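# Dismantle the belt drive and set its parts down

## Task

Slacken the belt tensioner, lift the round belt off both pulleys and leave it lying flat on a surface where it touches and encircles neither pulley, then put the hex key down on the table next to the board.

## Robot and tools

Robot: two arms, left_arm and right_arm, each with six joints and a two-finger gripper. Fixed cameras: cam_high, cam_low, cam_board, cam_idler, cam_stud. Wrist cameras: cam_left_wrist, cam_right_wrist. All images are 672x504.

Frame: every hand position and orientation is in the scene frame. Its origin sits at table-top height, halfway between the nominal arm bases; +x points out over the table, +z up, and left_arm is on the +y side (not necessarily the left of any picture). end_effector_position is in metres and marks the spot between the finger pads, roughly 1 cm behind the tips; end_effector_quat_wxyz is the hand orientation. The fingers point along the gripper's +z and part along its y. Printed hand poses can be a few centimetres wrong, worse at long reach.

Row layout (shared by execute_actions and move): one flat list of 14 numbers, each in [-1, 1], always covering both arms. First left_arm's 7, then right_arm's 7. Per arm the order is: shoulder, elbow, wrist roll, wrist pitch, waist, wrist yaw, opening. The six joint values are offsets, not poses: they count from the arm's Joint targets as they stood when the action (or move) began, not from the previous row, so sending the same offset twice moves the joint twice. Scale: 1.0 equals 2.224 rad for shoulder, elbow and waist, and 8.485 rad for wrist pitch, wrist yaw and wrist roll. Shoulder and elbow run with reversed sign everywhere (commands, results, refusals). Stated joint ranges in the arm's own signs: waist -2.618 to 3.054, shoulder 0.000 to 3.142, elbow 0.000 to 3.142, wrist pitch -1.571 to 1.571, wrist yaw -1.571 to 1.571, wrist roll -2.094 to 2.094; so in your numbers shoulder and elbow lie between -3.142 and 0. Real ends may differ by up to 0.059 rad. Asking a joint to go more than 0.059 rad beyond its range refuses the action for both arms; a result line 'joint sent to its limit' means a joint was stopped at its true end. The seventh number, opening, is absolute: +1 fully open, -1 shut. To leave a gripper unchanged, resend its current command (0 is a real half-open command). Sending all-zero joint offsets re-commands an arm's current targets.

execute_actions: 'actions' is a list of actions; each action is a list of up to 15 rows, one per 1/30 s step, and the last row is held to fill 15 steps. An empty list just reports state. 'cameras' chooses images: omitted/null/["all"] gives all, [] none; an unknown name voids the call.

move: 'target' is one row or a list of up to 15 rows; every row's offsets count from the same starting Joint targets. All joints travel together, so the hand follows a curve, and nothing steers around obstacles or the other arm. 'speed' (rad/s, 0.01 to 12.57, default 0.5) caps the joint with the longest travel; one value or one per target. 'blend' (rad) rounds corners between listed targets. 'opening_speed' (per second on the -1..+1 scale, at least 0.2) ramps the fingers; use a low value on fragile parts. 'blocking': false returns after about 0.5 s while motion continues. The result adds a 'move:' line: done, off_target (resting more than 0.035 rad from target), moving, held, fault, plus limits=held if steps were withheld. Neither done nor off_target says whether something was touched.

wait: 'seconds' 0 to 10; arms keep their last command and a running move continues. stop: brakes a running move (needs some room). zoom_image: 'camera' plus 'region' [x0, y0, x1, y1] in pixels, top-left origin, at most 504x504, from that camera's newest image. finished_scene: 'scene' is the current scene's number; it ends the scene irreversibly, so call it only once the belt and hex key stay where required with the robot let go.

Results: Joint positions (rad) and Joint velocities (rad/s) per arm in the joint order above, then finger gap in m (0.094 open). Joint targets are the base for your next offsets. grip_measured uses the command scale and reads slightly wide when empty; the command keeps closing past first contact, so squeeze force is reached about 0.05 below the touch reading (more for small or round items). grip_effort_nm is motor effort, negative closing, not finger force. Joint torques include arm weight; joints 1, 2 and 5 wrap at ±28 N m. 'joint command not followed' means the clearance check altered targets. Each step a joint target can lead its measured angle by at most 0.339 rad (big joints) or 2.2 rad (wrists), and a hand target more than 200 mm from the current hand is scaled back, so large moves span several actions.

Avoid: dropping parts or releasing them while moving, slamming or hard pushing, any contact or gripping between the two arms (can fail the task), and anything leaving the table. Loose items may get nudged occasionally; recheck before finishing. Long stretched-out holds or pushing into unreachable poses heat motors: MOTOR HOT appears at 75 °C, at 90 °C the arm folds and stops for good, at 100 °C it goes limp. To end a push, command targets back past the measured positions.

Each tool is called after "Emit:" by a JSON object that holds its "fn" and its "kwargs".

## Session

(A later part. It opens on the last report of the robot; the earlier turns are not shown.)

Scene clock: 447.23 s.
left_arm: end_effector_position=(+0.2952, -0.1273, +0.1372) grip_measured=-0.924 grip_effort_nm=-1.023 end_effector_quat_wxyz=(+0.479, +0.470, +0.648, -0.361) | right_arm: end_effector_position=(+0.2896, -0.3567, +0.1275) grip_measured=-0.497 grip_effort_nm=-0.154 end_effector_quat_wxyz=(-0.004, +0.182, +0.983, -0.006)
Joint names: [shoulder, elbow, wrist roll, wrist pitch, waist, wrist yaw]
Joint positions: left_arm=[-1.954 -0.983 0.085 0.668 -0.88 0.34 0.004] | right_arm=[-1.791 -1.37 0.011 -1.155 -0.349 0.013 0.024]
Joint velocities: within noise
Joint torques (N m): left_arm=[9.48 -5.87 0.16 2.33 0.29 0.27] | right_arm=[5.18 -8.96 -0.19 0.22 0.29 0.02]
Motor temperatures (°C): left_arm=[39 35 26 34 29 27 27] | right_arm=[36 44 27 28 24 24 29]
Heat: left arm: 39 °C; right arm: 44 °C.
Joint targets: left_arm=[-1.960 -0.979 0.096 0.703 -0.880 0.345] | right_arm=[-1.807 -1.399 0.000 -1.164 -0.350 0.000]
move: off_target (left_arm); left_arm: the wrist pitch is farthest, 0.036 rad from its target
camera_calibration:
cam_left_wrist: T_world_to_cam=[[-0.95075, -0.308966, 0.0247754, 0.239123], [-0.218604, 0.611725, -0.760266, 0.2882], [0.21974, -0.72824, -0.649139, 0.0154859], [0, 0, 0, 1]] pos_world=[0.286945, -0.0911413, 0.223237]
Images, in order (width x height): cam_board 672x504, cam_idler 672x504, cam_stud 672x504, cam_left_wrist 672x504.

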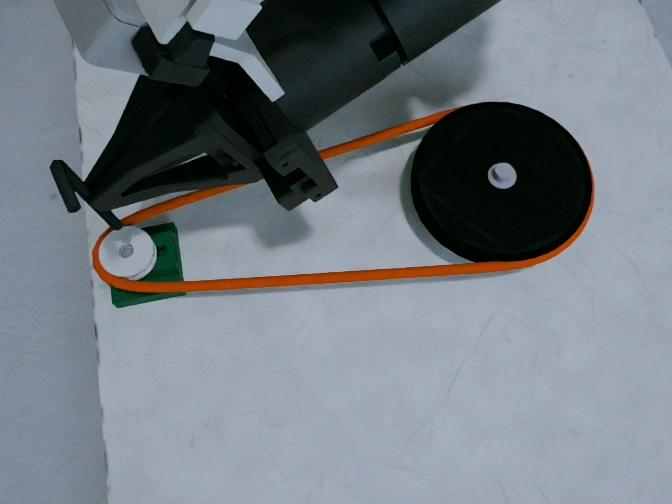

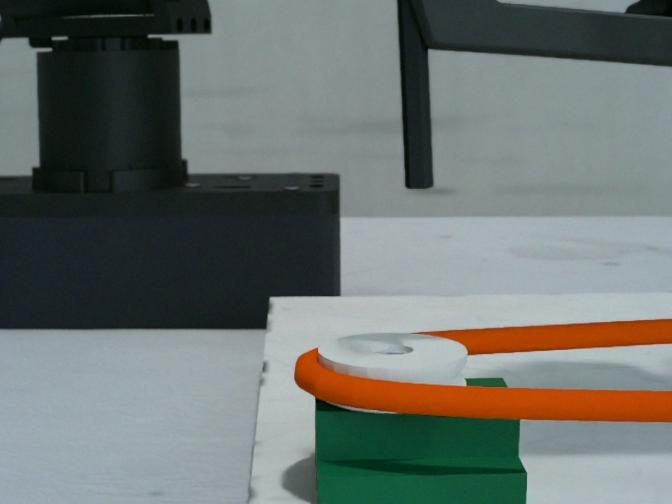

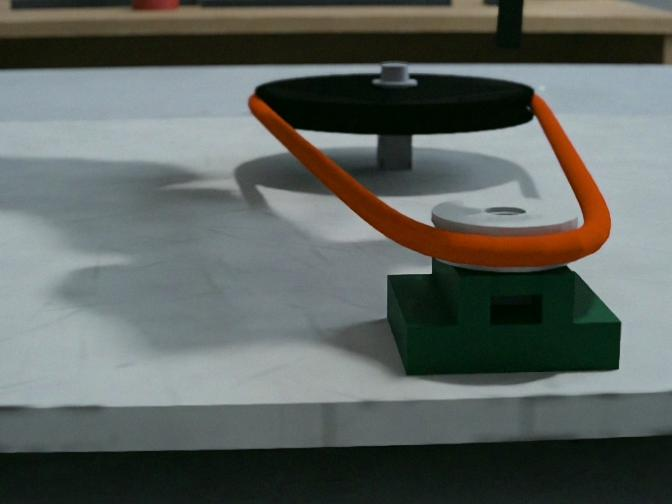

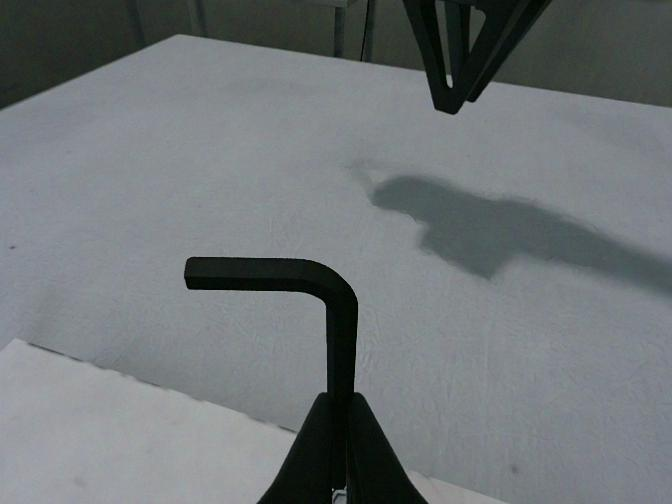

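Emit:
{"fn": "move", "kwargs": {"target": [-0.0382,0.0153,0,0.0200,-0.0022,0,-1,0,0,0,0,0,0,-0.5], "speed": 0.1, "cameras": ["cam_idler", "cam_stud"]}}

Emit:
{"fn": "zoom_image", "kwargs": {"camera": "cam_idler", "region": [330, 180, 490, 380]}}

Emit:
{"fn": "zoom_image", "kwargs": {"camera": "cam_stud", "region": [430, 0, 590, 240]}}

Scene clock: 527.43 s.
left_arm: end_effector_position=(+0.2970, -0.1297, +0.1211) grip_measured=-0.924 grip_effort_nm=-1.028 end_effector_quat_wxyz=(+0.500, +0.465, +0.631, -0.367) | right_arm: end_effector_position=(+0.2896, -0.3567, +0.1275) grip_measured=-0.497 grip_effort_nm=-0.159 end_effector_quat_wxyz=(-0.004, +0.182, +0.983, -0.006)
Joint names: [shoulder, elbow, wrist roll, wrist pitch, waist, wrist yaw]
Joint positions: left_arm=[-2.036 -0.951 0.085 0.839 -0.88 0.341 0.004] | right_arm=[-1.791 -1.37 0.011 -1.155 -0.349 0.013 0.024]
Joint velocities: within noise
Joint torques (N m): left_arm=[9.4 -5.23 0.15 2.34 -0.14 0.25] | right_arm=[5.16 -8.98 -0.18 0.21 0.29 0.01]
Motor temperatures (°C): left_arm=[40 35 26 43 29 27 28] | right_arm=[37 44 27 27 24 24 29]
Heat: left arm: 43 °C; right arm: 44 °C.
Joint targets: left_arm=[-2.045 -0.945 0.096 0.873 -0.885 0.345] | right_arm=[-1.807 -1.399 -0.001 -1.164 -0.350 0.000]
move: done
Images, in order (width x height): cam_idler 672x504, cam_stud 672x504.

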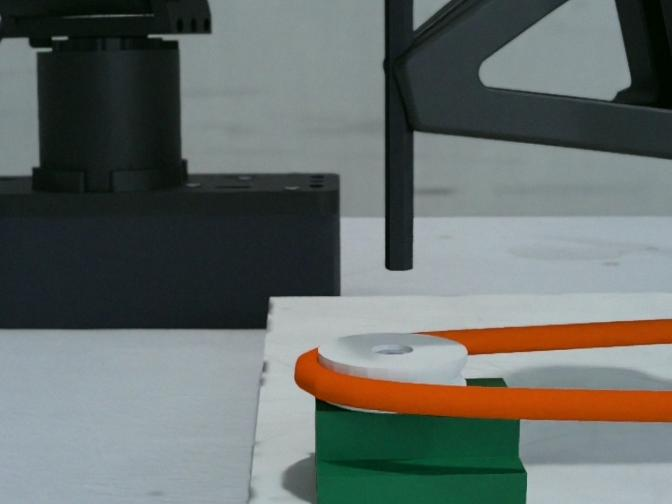

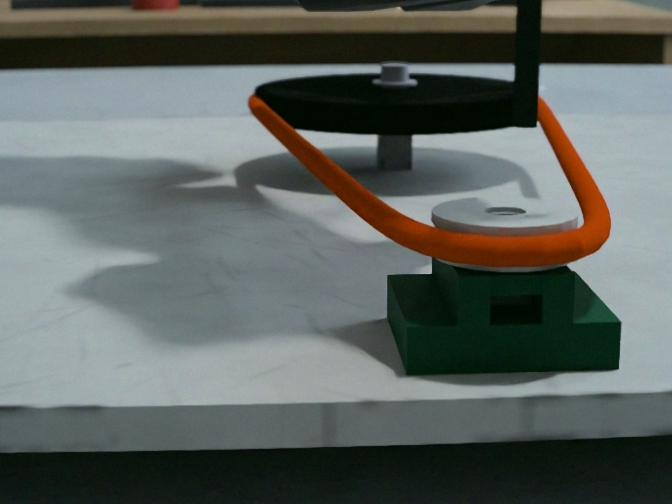

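Scaled by 2.520.

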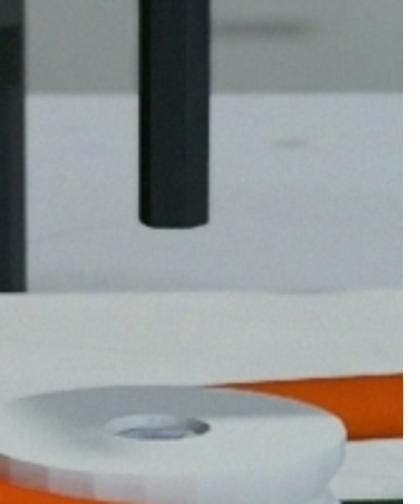

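Scaled by 2.100.

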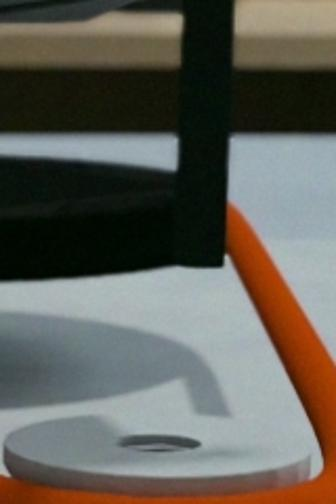

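Emit:
{"fn": "move", "kwargs": {"target": [0,0,0,0,-0.0027,0,-1,0,0,0,0,0,0,-0.5], "speed": 0.1, "cameras": ["cam_idler", "cam_stud"]}}

Emit:
{"fn": "zoom_image", "kwargs": {"camera": "cam_idler", "region": [330, 180, 490, 380]}}

Emit:
{"fn": "zoom_image", "kwargs": {"camera": "cam_stud", "region": [430, 0, 590, 240]}}

Scene clock: 546.13 s.
left_arm: end_effector_position=(+0.2962, -0.1302, +0.1214) grip_measured=-0.924 grip_effort_nm=-1.023 end_effector_quat_wxyz=(+0.500, +0.466, +0.630, -0.368) | right_arm: end_effector_position=(+0.2896, -0.3567, +0.1275) grip_measured=-0.497 grip_effort_nm=-0.154 end_effector_quat_wxyz=(-0.004, +0.182, +0.983, -0.006)
Joint names: [shoulder, elbow, wrist roll, wrist pitch, waist, wrist yaw]
Joint positions: left_arm=[-2.036 -0.951 0.085 0.84 -0.882 0.341 0.004] | right_arm=[-1.791 -1.37 0.011 -1.155 -0.349 0.013 0.024]
Joint velocities: within noise
Joint torques (N m): left_arm=[9.4 -5.23 0.15 2.32 -0.5 0.24] | right_arm=[5.18 -8.96 -0.19 0.22 0.28 0.01]
Motor temperatures (°C): left_arm=[41 35 26 45 29 27 28] | right_arm=[37 44 27 27 24 24 29]
Heat: left arm: 45 °C; right arm: 44 °C.
Joint targets: left_arm=[-2.045 -0.945 0.096 0.873 -0.891 0.345] | right_arm=[-1.807 -1.399 -0.001 -1.164 -0.350 0.000]
move: done
Images, in order (width x height): cam_idler 672x504, cam_stud 672x504.

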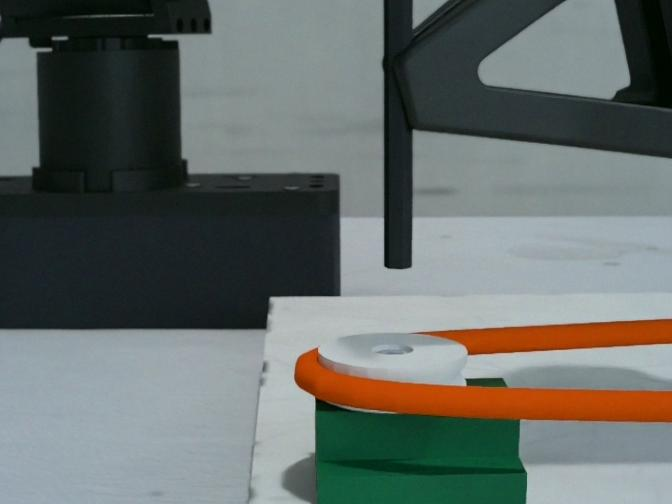

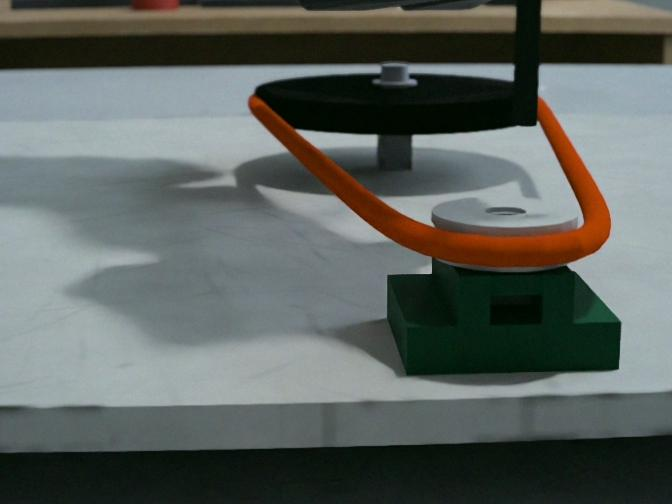

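Scaled by 2.520.

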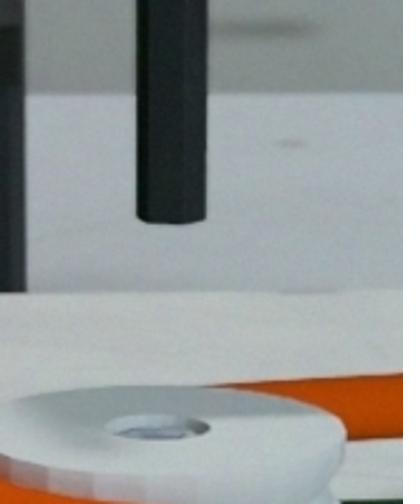

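Scaled by 2.100.

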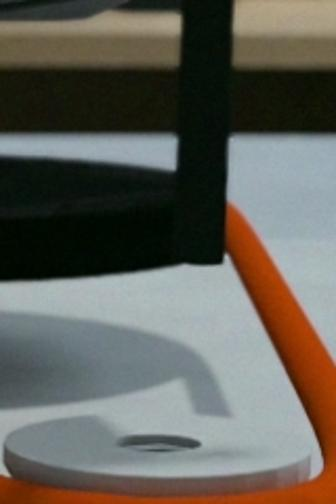

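Emit:
{"fn": "move", "kwargs": {"target": [0,0,0,0,-0.0027,0,-1,0,0,0,0,0,0,-0.5], "speed": 0.1, "cameras": ["cam_idler", "cam_stud"]}}

Emit:
{"fn": "zoom_image", "kwargs": {"camera": "cam_stud", "region": [430, 0, 590, 240]}}

Scene clock: 556.60 s.
left_arm: end_effector_position=(+0.2926, -0.1324, +0.1214) grip_measured=-0.924 grip_effort_nm=-1.023 end_effector_quat_wxyz=(+0.499, +0.468, +0.628, -0.370) | right_arm: end_effector_position=(+0.2896, -0.3567, +0.1275) grip_measured=-0.497 grip_effort_nm=-0.159 end_effector_quat_wxyz=(-0.004, +0.182, +0.983, -0.006)
Joint names: [shoulder, elbow, wrist roll, wrist pitch, waist, wrist yaw]
Joint positions: left_arm=[-2.036 -0.951 0.085 0.84 -0.89 0.341 0.004] | right_arm=[-1.791 -1.37 0.011 -1.155 -0.349 0.013 0.024]
Joint velocities: within noise
Joint torques (N m): left_arm=[9.4 -5.23 0.15 2.32 -0.36 0.24] | right_arm=[5.2 -8.96 -0.19 0.22 0.29 0.02]
Motor temperatures (°C): left_arm=[42 35 26 45 29 27 28] | right_arm=[37 44 27 27 24 24 29]
Heat: left arm: 45 °C; right arm: 44 °C.
Joint targets: left_arm=[-2.045 -0.945 0.096 0.873 -0.897 0.345] | right_arm=[-1.807 -1.399 -0.001 -1.164 -0.350 0.000]
move: done
Images, in order (width x height): cam_idler 672x504, cam_stud 672x504.

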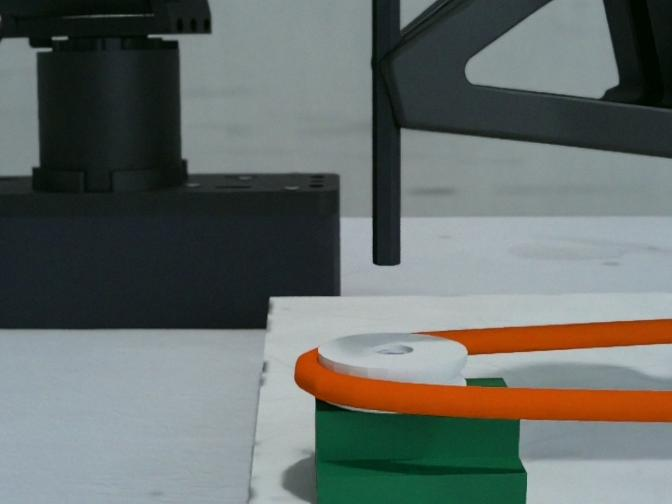

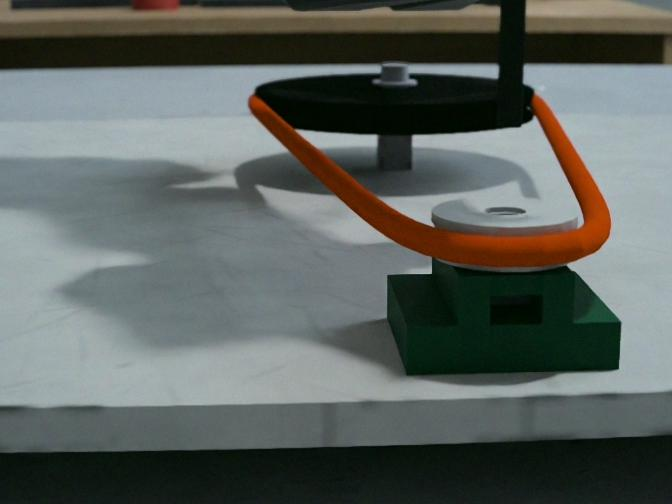

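Scaled by 2.100.

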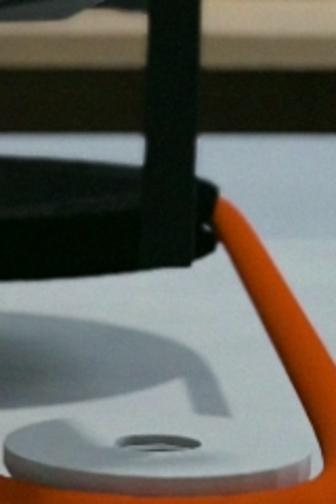

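Emit:
{"fn": "move", "kwargs": {"target": [-0.0165,0.0068,0,0.0061,0,0,-1,0,0,0,0,0,0,-0.5], "speed": 0.08, "cameras": ["cam_idler", "cam_stud"]}}

Emit:
{"fn": "zoom_image", "kwargs": {"camera": "cam_idler", "region": [330, 230, 490, 380]}}

Emit:
{"fn": "zoom_image", "kwargs": {"camera": "cam_stud", "region": [430, 80, 590, 240]}}

Scene clock: 580.03 s.
left_arm: end_effector_position=(+0.2917, -0.1312, +0.1083) grip_measured=-0.924 grip_effort_nm=-1.023 end_effector_quat_wxyz=(+0.499, +0.468, +0.629, -0.370) | right_arm: end_effector_position=(+0.2896, -0.3567, +0.1275) grip_measured=-0.497 grip_effort_nm=-0.154 end_effector_quat_wxyz=(-0.004, +0.182, +0.983, -0.006)
Joint names: [shoulder, elbow, wrist roll, wrist pitch, waist, wrist yaw]
Joint positions: left_arm=[-2.072 -0.936 0.086 0.891 -0.89 0.341 0.004] | right_arm=[-1.791 -1.37 0.011 -1.155 -0.349 0.013 0.024]
Joint velocities: within noise
Joint torques (N m): left_arm=[9.5 -5.01 0.15 2.35 -0.35 0.24] | right_arm=[5.16 -8.95 -0.19 0.22 0.29 0.01]
Motor temperatures (°C): left_arm=[42 35 26 46 29 27 29] | right_arm=[37 44 27 27 24 24 29]
Heat: left arm: 46 °C; right arm: 44 °C.
Joint targets: left_arm=[-2.082 -0.930 0.096 0.925 -0.897 0.345] | right_arm=[-1.807 -1.399 -0.001 -1.164 -0.350 0.000]
move: done
Images, in order (width x height): cam_idler 672x504, cam_stud 672x504.

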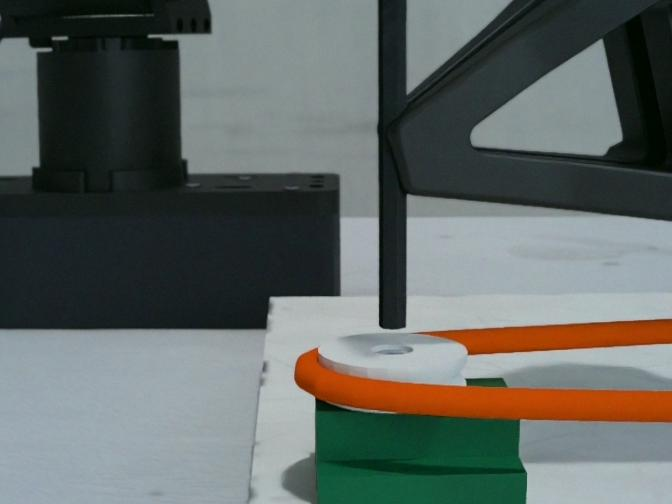

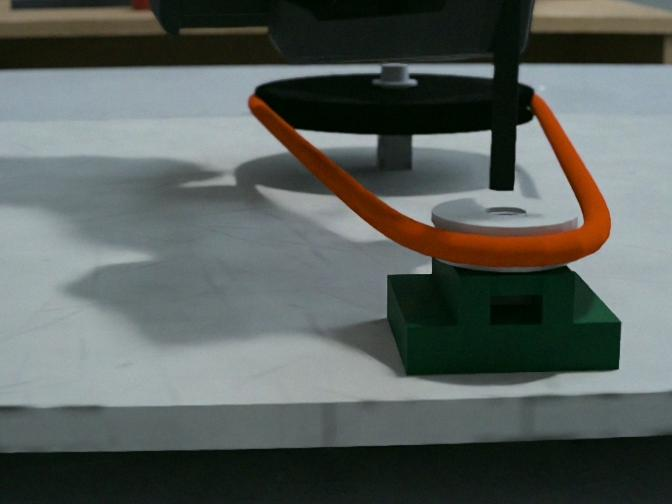

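Scaled by 3.150.

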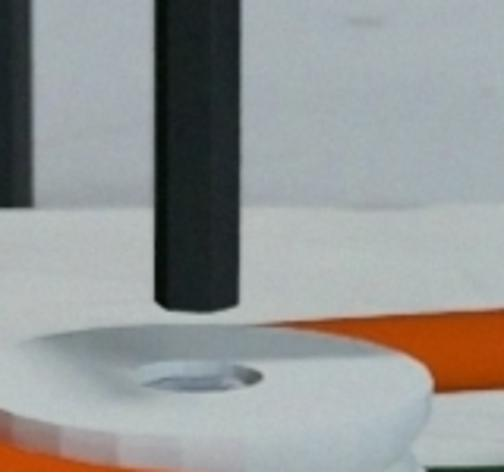

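Scaled by 3.150.

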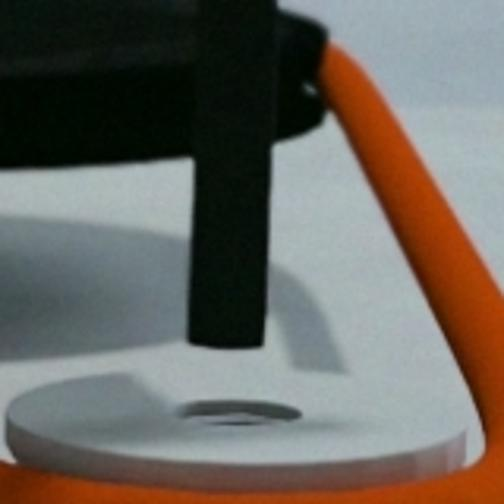

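Emit:
{"fn": "move", "kwargs": {"target": [0,0,0,0,0,-0.0018,-1,0,0,0,0,0,0,-0.5], "speed": 0.1, "cameras": ["cam_idler", "cam_stud"]}}

Emit:
{"fn": "zoom_image", "kwargs": {"camera": "cam_stud", "region": [430, 80, 590, 240]}}

Scene clock: 612.57 s.
left_arm: end_effector_position=(+0.2917, -0.1313, +0.1086) grip_measured=-0.924 grip_effort_nm=-1.018 end_effector_quat_wxyz=(+0.499, +0.468, +0.628, -0.370) | right_arm: end_effector_position=(+0.2896, -0.3567, +0.1275) grip_measured=-0.497 grip_effort_nm=-0.164 end_effector_quat_wxyz=(-0.004, +0.182, +0.983, -0.006)
Joint names: [shoulder, elbow, wrist roll, wrist pitch, waist, wrist yaw]
Joint positions: left_arm=[-2.072 -0.936 0.086 0.892 -0.89 0.341 0.004] | right_arm=[-1.791 -1.37 0.011 -1.155 -0.349 0.013 0.024]
Joint velocities: within noise
Joint torques (N m): left_arm=[9.5 -5.01 0.15 2.31 -0.36 0.08] | right_arm=[5.18 -8.98 -0.18 0.22 0.28 0.01]
Motor temperatures (°C): left_arm=[42 34 26 48 29 27 29] | right_arm=[37 44 27 27 24 24 29]
Heat: left arm: 48 °C; right arm: 44 °C.
Joint targets: left_arm=[-2.082 -0.930 0.096 0.925 -0.897 0.330] | right_arm=[-1.807 -1.399 -0.001 -1.164 -0.350 0.000]
move: done
Images, in order (width x height): cam_idler 672x504, cam_stud 672x504.

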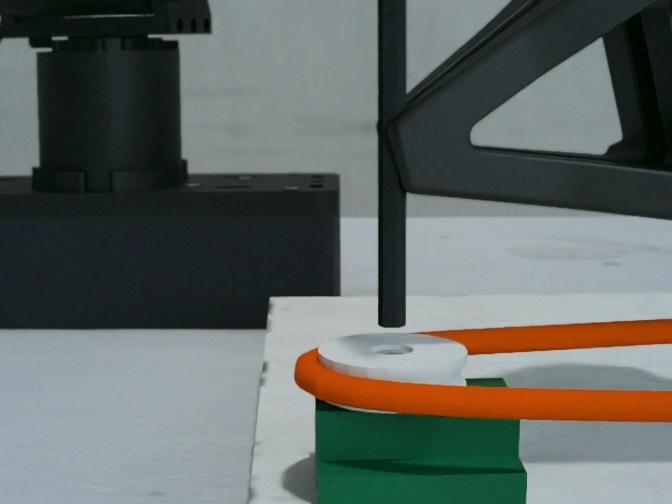

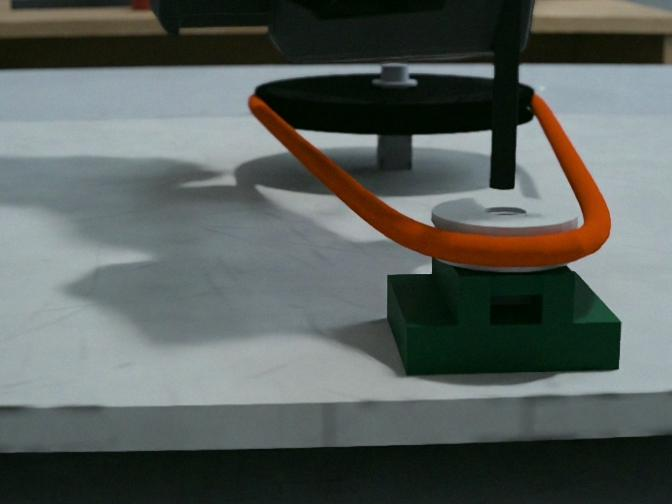

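Scaled by 3.150.

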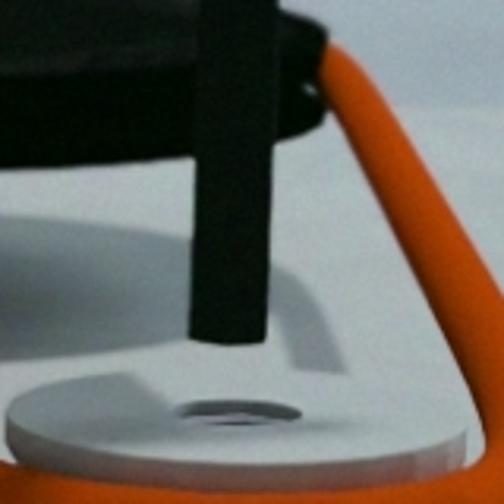

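Emit:
{"fn": "move", "kwargs": {"target": [0,0,0,0,0,-0.0010,-1,0,0,0,0,0,0,-0.5], "speed": 0.1, "cameras": ["cam_stud"]}}

Emit:
{"fn": "zoom_image", "kwargs": {"camera": "cam_stud", "region": [430, 80, 590, 240]}}

Scene clock: 620.13 s.
left_arm: end_effector_position=(+0.2929, -0.1309, +0.1085) grip_measured=-0.924 grip_effort_nm=-1.023 end_effector_quat_wxyz=(+0.501, +0.466, +0.630, -0.368) | right_arm: end_effector_position=(+0.2896, -0.3567, +0.1275) grip_measured=-0.497 grip_effort_nm=-0.164 end_effector_quat_wxyz=(-0.004, +0.182, +0.983, -0.006)
Joint names: [shoulder, elbow, wrist roll, wrist pitch, waist, wrist yaw]
Joint positions: left_arm=[-2.072 -0.936 0.086 0.892 -0.89 0.334 0.004] | right_arm=[-1.791 -1.37 0.011 -1.155 -0.349 0.013 0.024]
Joint velocities: within noise
Joint torques (N m): left_arm=[9.48 -5.01 0.15 2.31 -0.35 0.06] | right_arm=[5.15 -8.96 -0.18 0.21 0.31 0.01]
Motor temperatures (°C): left_arm=[42 34 26 49 29 27 29] | right_arm=[37 45 27 27 24 24 29]
Heat: left arm: 49 °C; right arm: 45 °C.
Joint targets: left_arm=[-2.082 -0.930 0.096 0.925 -0.897 0.321] | right_arm=[-1.807 -1.399 -0.001 -1.164 -0.350 0.000]
move: done
Images, in order (width x height): cam_stud 672x504.

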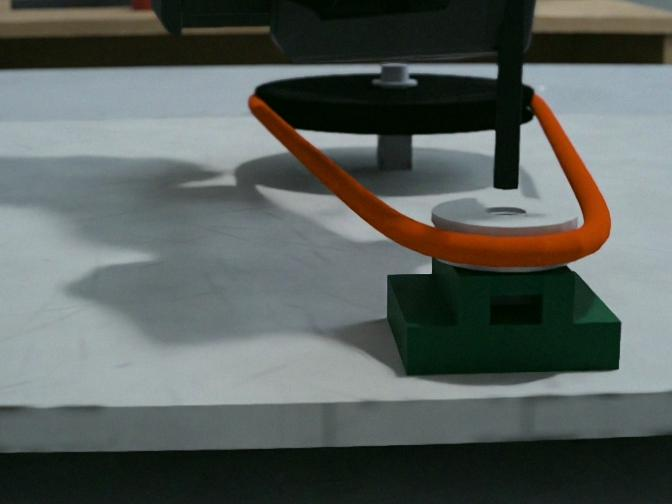

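Scaled by 3.150.

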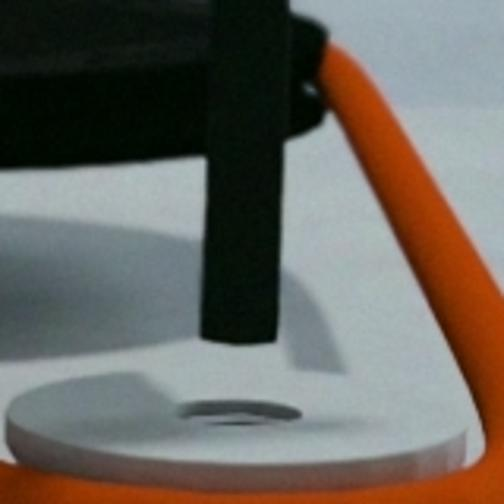

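Emit:
{"fn": "move", "kwargs": {"target": [-0.0079,0.0014,0,0.0024,0,0,-1,0,0,0,0,0,0,-0.5], "speed": 0.06, "cameras": ["cam_idler", "cam_stud"]}}

Emit:
{"fn": "zoom_image", "kwargs": {"camera": "cam_idler", "region": [330, 230, 490, 380]}}

Emit:
{"fn": "zoom_image", "kwargs": {"camera": "cam_stud", "region": [430, 80, 590, 240]}}

Scene clock: 645.03 s.
left_arm: end_effector_position=(+0.2936, -0.1314, +0.1041) grip_measured=-0.924 grip_effort_nm=-1.023 end_effector_quat_wxyz=(+0.502, +0.466, +0.629, -0.367) | right_arm: end_effector_position=(+0.2896, -0.3567, +0.1275) grip_measured=-0.497 grip_effort_nm=-0.159 end_effector_quat_wxyz=(-0.004, +0.182, +0.983, -0.006)
Joint names: [shoulder, elbow, wrist roll, wrist pitch, waist, wrist yaw]
Joint positions: left_arm=[-2.089 -0.936 0.086 0.912 -0.89 0.332 0.004] | right_arm=[-1.791 -1.37 0.011 -1.155 -0.349 0.013 0.024]
Joint velocities: within noise
Joint torques (N m): left_arm=[9.51 -4.63 0.15 2.34 -0.36 0.09] | right_arm=[5.18 -8.98 -0.18 0.22 0.29 0.01]
Motor temperatures (°C): left_arm=[42 33 26 49 29 27 29] | right_arm=[37 45 27 27 24 24 29]
Heat: left arm: 49 °C; right arm: 45 °C.
Joint targets: left_arm=[-2.099 -0.926 0.096 0.945 -0.897 0.321] | right_arm=[-1.807 -1.399 -0.001 -1.164 -0.350 0.000]
move: done
Images, in order (width x height): cam_idler 672x504, cam_stud 672x504.

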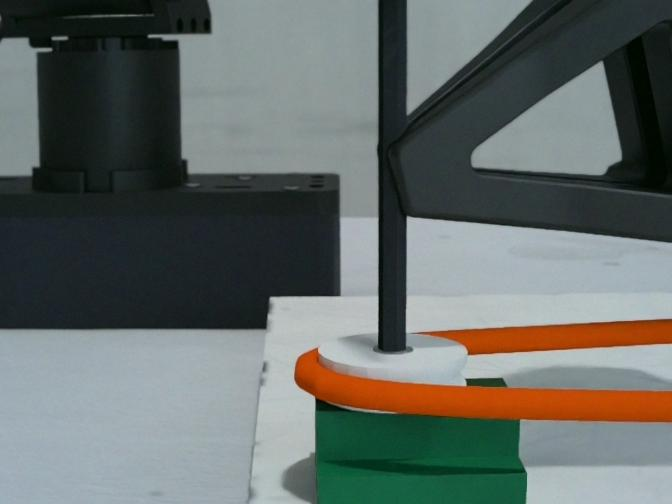

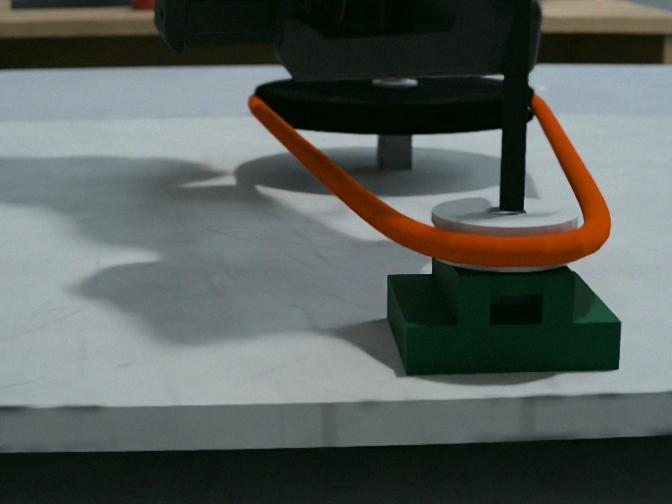

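Scaled by 3.150.

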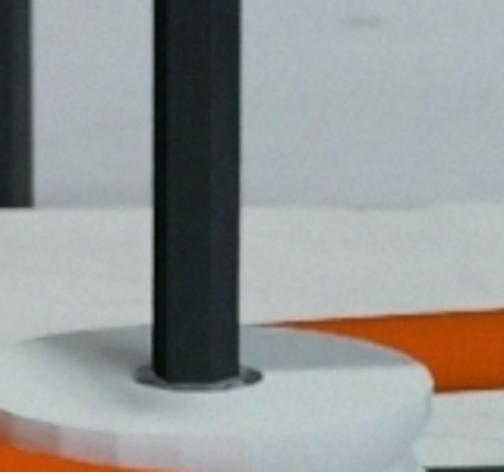

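Scaled by 3.150.

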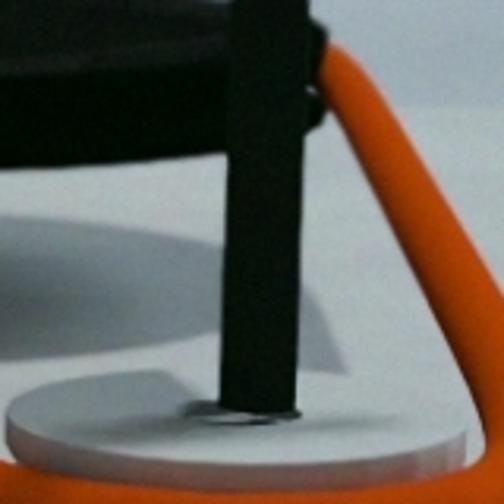

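Emit:
{"fn": "execute_actions", "kwargs": {"actions": [], "cameras": ["cam_idler","cam_stud"]}}

Emit:
{"fn": "zoom_image", "kwargs": {"camera": "cam_idler", "region": [330, 230, 490, 380]}}

Emit:
{"fn": "zoom_image", "kwargs": {"camera": "cam_stud", "region": [430, 80, 590, 240]}}

Scene clock: 707.60 s.
left_arm: end_effector_position=(+0.2937, -0.1314, +0.1044) grip_measured=-0.924 grip_effort_nm=-1.023 end_effector_quat_wxyz=(+0.502, +0.466, +0.629, -0.367) | right_arm: end_effector_position=(+0.2896, -0.3567, +0.1275) grip_measured=-0.497 grip_effort_nm=-0.159 end_effector_quat_wxyz=(-0.004, +0.182, +0.983, -0.006)
Joint names: [shoulder, elbow, wrist roll, wrist pitch, waist, wrist yaw]
Joint positions: left_arm=[-2.089 -0.936 0.086 0.913 -0.89 0.332 0.004] | right_arm=[-1.791 -1.37 0.011 -1.155 -0.349 0.013 0.024]
Joint velocities: within noise
Joint torques (N m): left_arm=[9.51 -4.62 0.15 2.31 -0.36 0.09] | right_arm=[5.18 -8.98 -0.19 0.22 0.27 0.01]
Motor temperatures (°C): left_arm=[43 33 26 52 29 27 29] | right_arm=[37 45 27 27 24 24 29]
Heat: left arm: 52 °C; right arm: 45 °C.
Joint targets: left_arm=[-2.099 -0.926 0.096 0.945 -0.897 0.321] | right_arm=[-1.807 -1.399 -0.001 -1.164 -0.350 0.000]
Tool commands: left_gripper/opening=-1.0 right_gripper/opening=-0.5
Images, in order (width x height): cam_idler 672x504, cam_stud 672x504.

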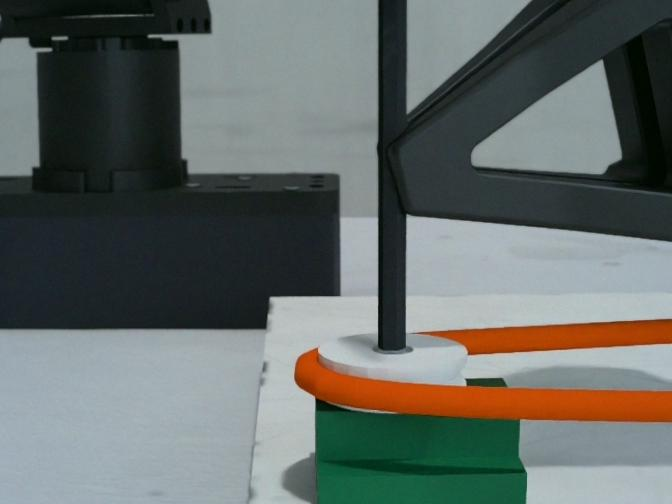

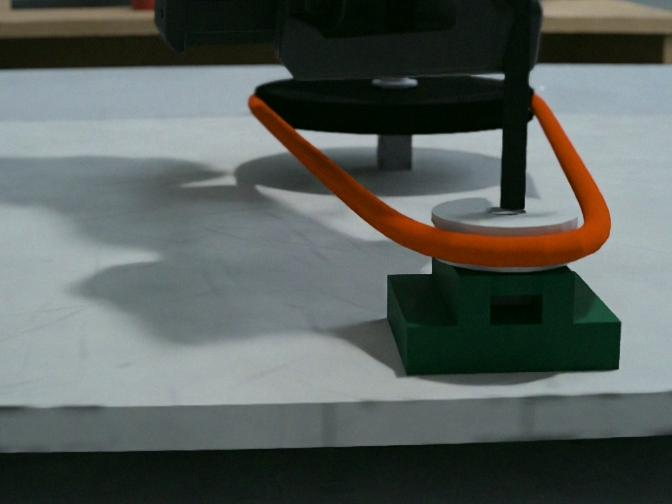

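Scaled by 3.150.

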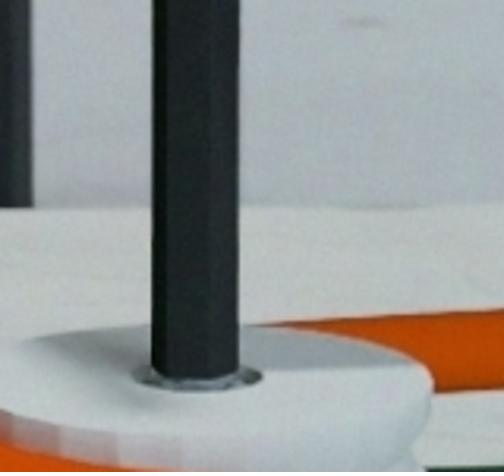

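Scaled by 3.150.

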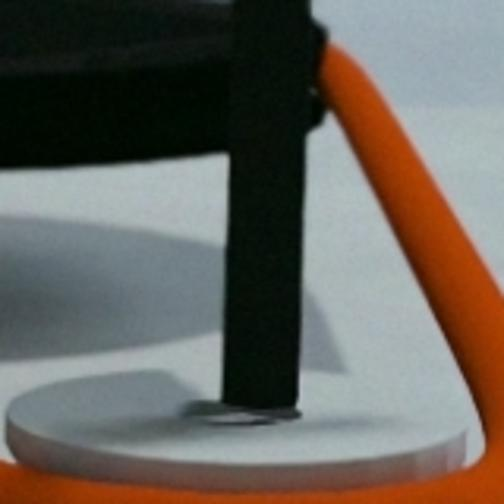

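Emit:
{"fn": "move", "kwargs": {"target": [0,0,0,0,0,0.0027,-1,0,0,0,0,0,0,-0.5], "speed": 0.1, "cameras": ["cam_idler","cam_stud"]}}

Emit:
{"fn": "zoom_image", "kwargs": {"camera": "cam_stud", "region": [430, 80, 590, 240]}}

Scene clock: 722.13 s.
left_arm: end_effector_position=(+0.2927, -0.1317, +0.1045) grip_measured=-0.924 grip_effort_nm=-1.023 end_effector_quat_wxyz=(+0.501, +0.467, +0.628, -0.369) | right_arm: end_effector_position=(+0.2896, -0.3567, +0.1275) grip_measured=-0.497 grip_effort_nm=-0.154 end_effector_quat_wxyz=(-0.004, +0.182, +0.983, -0.006)
Joint names: [shoulder, elbow, wrist roll, wrist pitch, waist, wrist yaw]
Joint positions: left_arm=[-2.089 -0.936 0.086 0.913 -0.89 0.338 0.004] | right_arm=[-1.791 -1.37 0.011 -1.155 -0.349 0.013 0.024]
Joint velocities: within noise
Joint torques (N m): left_arm=[9.51 -4.63 0.14 2.31 -0.35 0.24] | right_arm=[5.16 -8.98 -0.17 0.22 0.28 0.02]
Motor temperatures (°C): left_arm=[43 32 26 52 29 27 29] | right_arm=[37 45 27 27 24 24 29]
Heat: left arm: 52 °C; right arm: 45 °C.
Joint targets: left_arm=[-2.099 -0.926 0.096 0.945 -0.897 0.344] | right_arm=[-1.807 -1.399 -0.001 -1.164 -0.350 0.000]
move: done
Images, in order (width x height): cam_idler 672x504, cam_stud 672x504.

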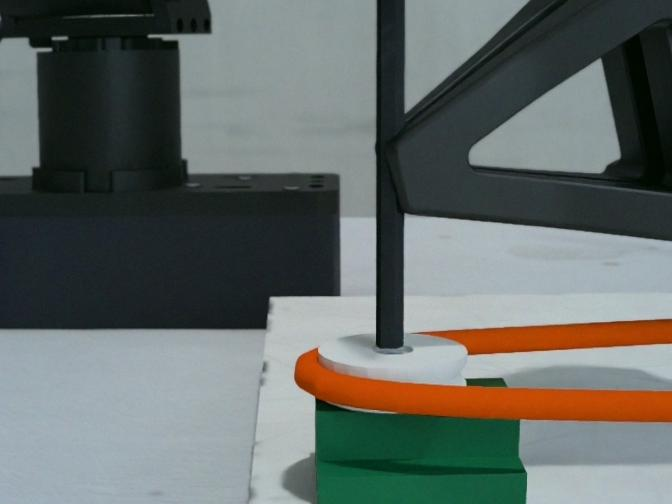

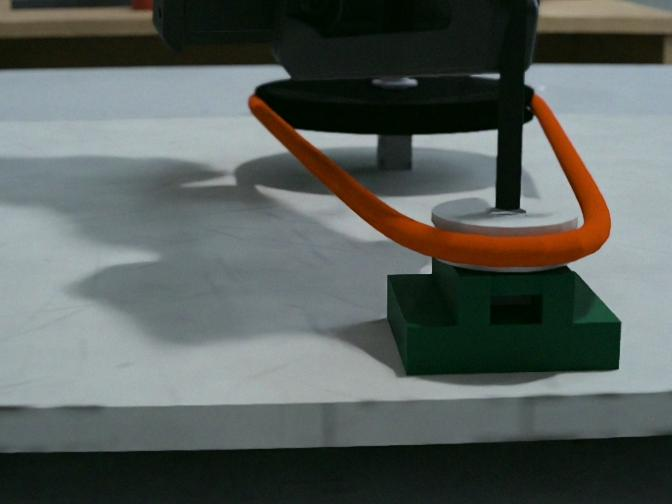

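Scaled by 3.150.

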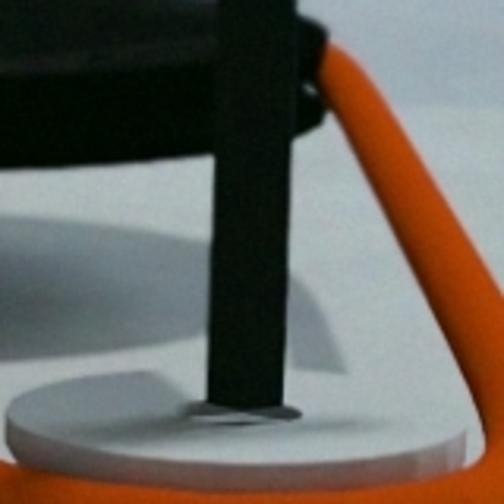

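Emit:
{"fn": "zoom_image", "kwargs": {"camera": "cam_idler", "region": [330, 280, 430, 380]}}

Emit:
{"fn": "zoom_image", "kwargs": {"camera": "cam_stud", "region": [460, 160, 560, 240]}}

Scaled by 5.040.

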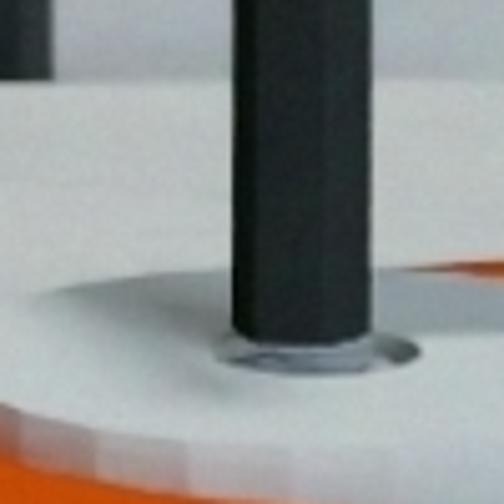

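Scaled by 5.040.

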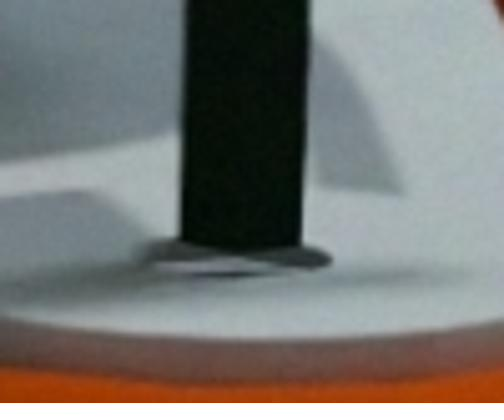

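Emit:
{"fn": "move", "kwargs": {"target": [-0.0016,0.0018,0,0.0008,0,0,-1,0,0,0,0,0,0,-0.5], "speed": 0.1, "cameras": ["cam_idler","cam_stud"]}}

Emit:
{"fn": "zoom_image", "kwargs": {"camera": "cam_idler", "region": [330, 280, 430, 380]}}

Emit:
{"fn": "zoom_image", "kwargs": {"camera": "cam_stud", "region": [460, 160, 560, 240]}}

Scene clock: 771.07 s.
left_arm: end_effector_position=(+0.2915, -0.1307, +0.1032) grip_measured=-0.924 grip_effort_nm=-1.023 end_effector_quat_wxyz=(+0.500, +0.468, +0.628, -0.370) | right_arm: end_effector_position=(+0.2896, -0.3567, +0.1275) grip_measured=-0.497 grip_effort_nm=-0.159 end_effector_quat_wxyz=(-0.004, +0.182, +0.983, -0.006)
Joint names: [shoulder, elbow, wrist roll, wrist pitch, waist, wrist yaw]
Joint positions: left_arm=[-2.089 -0.929 0.086 0.919 -0.89 0.34 0.004] | right_arm=[-1.791 -1.37 0.011 -1.155 -0.349 0.013 0.024]
Joint velocities: within noise
Joint torques (N m): left_arm=[9.11 -4.88 0.15 2.31 -0.36 0.25] | right_arm=[5.19 -8.98 -0.19 0.22 0.31 0.01]
Motor temperatures (°C): left_arm=[43 32 26 53 29 27 29] | right_arm=[37 45 27 27 24 24 29]
Heat: left arm: 53 °C; right arm: 45 °C.
Joint targets: left_arm=[-2.103 -0.922 0.096 0.952 -0.897 0.344] | right_arm=[-1.807 -1.399 -0.001 -1.164 -0.350 0.000]
move: done
Images, in order (width x height): cam_idler 672x504, cam_stud 672x504.

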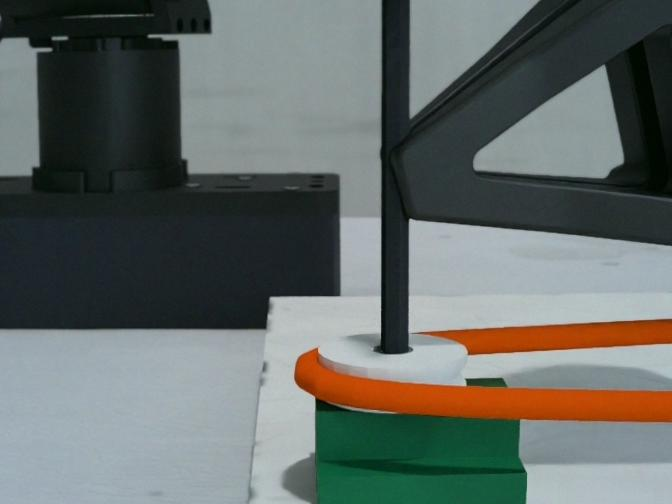

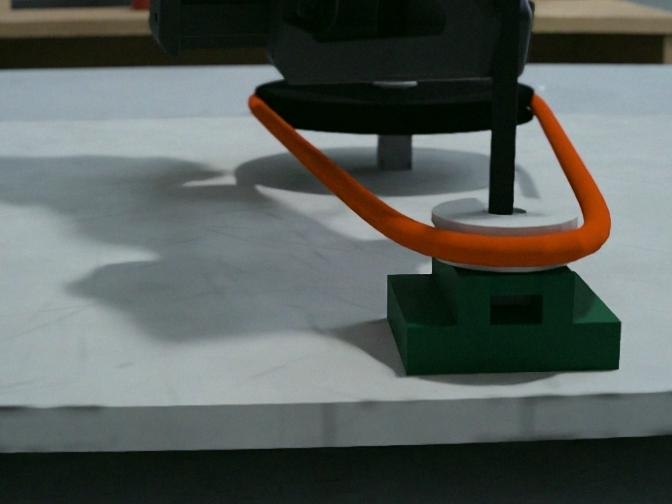

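Scaled by 5.040.

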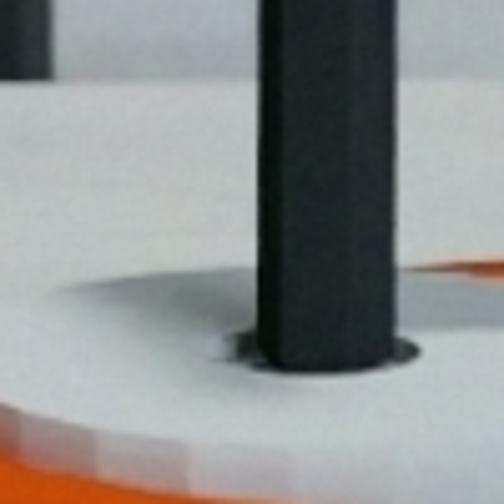

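Scaled by 5.040.

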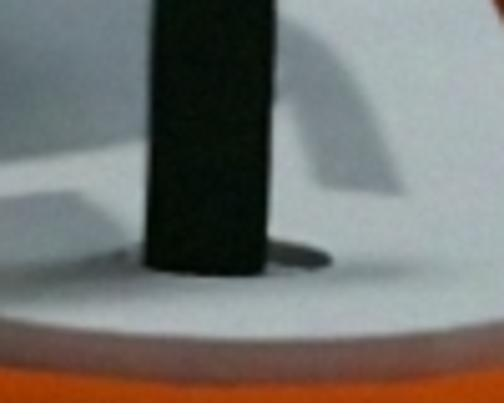

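Emit:
{"fn": "move", "kwargs": {"target": [0,0,0,0,0,-0.0023,-1,0,0,0,0,0,0,-0.5], "speed": 0.1, "cameras": ["cam_idler","cam_stud"]}}

Emit:
{"fn": "zoom_image", "kwargs": {"camera": "cam_idler", "region": [330, 280, 430, 380]}}

Emit:
{"fn": "zoom_image", "kwargs": {"camera": "cam_stud", "region": [460, 160, 560, 240]}}

Scene clock: 799.17 s.
left_arm: end_effector_position=(+0.2920, -0.1306, +0.1034) grip_measured=-0.924 grip_effort_nm=-1.028 end_effector_quat_wxyz=(+0.501, +0.467, +0.628, -0.369) | right_arm: end_effector_position=(+0.2896, -0.3567, +0.1275) grip_measured=-0.497 grip_effort_nm=-0.159 end_effector_quat_wxyz=(-0.004, +0.182, +0.983, -0.006)
Joint names: [shoulder, elbow, wrist roll, wrist pitch, waist, wrist yaw]
Joint positions: left_arm=[-2.089 -0.929 0.086 0.92 -0.89 0.337 0.004] | right_arm=[-1.791 -1.37 0.011 -1.155 -0.349 0.013 0.024]
Joint velocities: within noise
Joint torques (N m): left_arm=[9.11 -4.86 0.15 2.31 -0.35 0.11] | right_arm=[5.16 -8.98 -0.18 0.22 0.28 0.01]
Motor temperatures (°C): left_arm=[43 33 26 49 29 27 29] | right_arm=[37 45 27 27 24 24 29]
Heat: left arm: 49 °C; right arm: 45 °C.
Joint targets: left_arm=[-2.103 -0.922 0.096 0.952 -0.897 0.325] | right_arm=[-1.807 -1.399 -0.001 -1.164 -0.350 0.000]
move: done
Images, in order (width x height): cam_idler 672x504, cam_stud 672x504.

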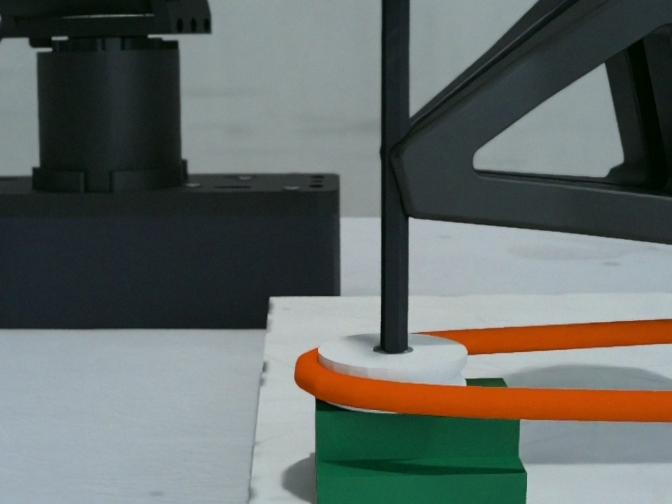

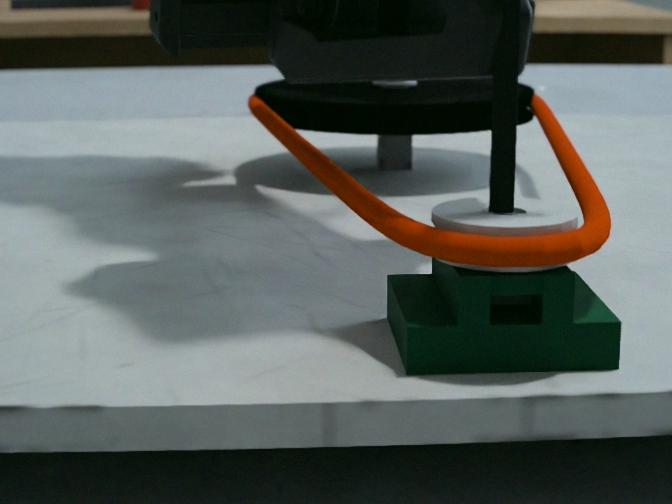

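Scaled by 5.040.

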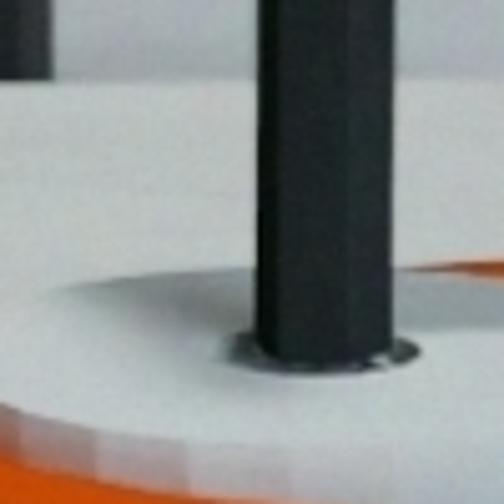

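Scaled by 5.040.

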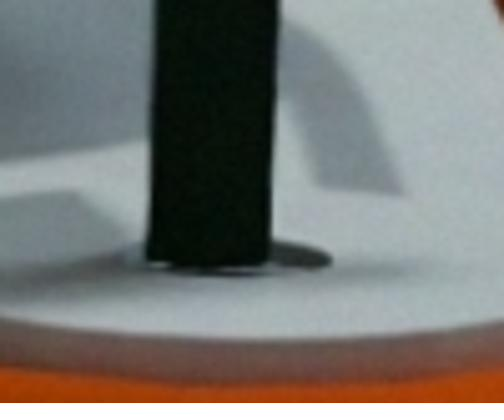

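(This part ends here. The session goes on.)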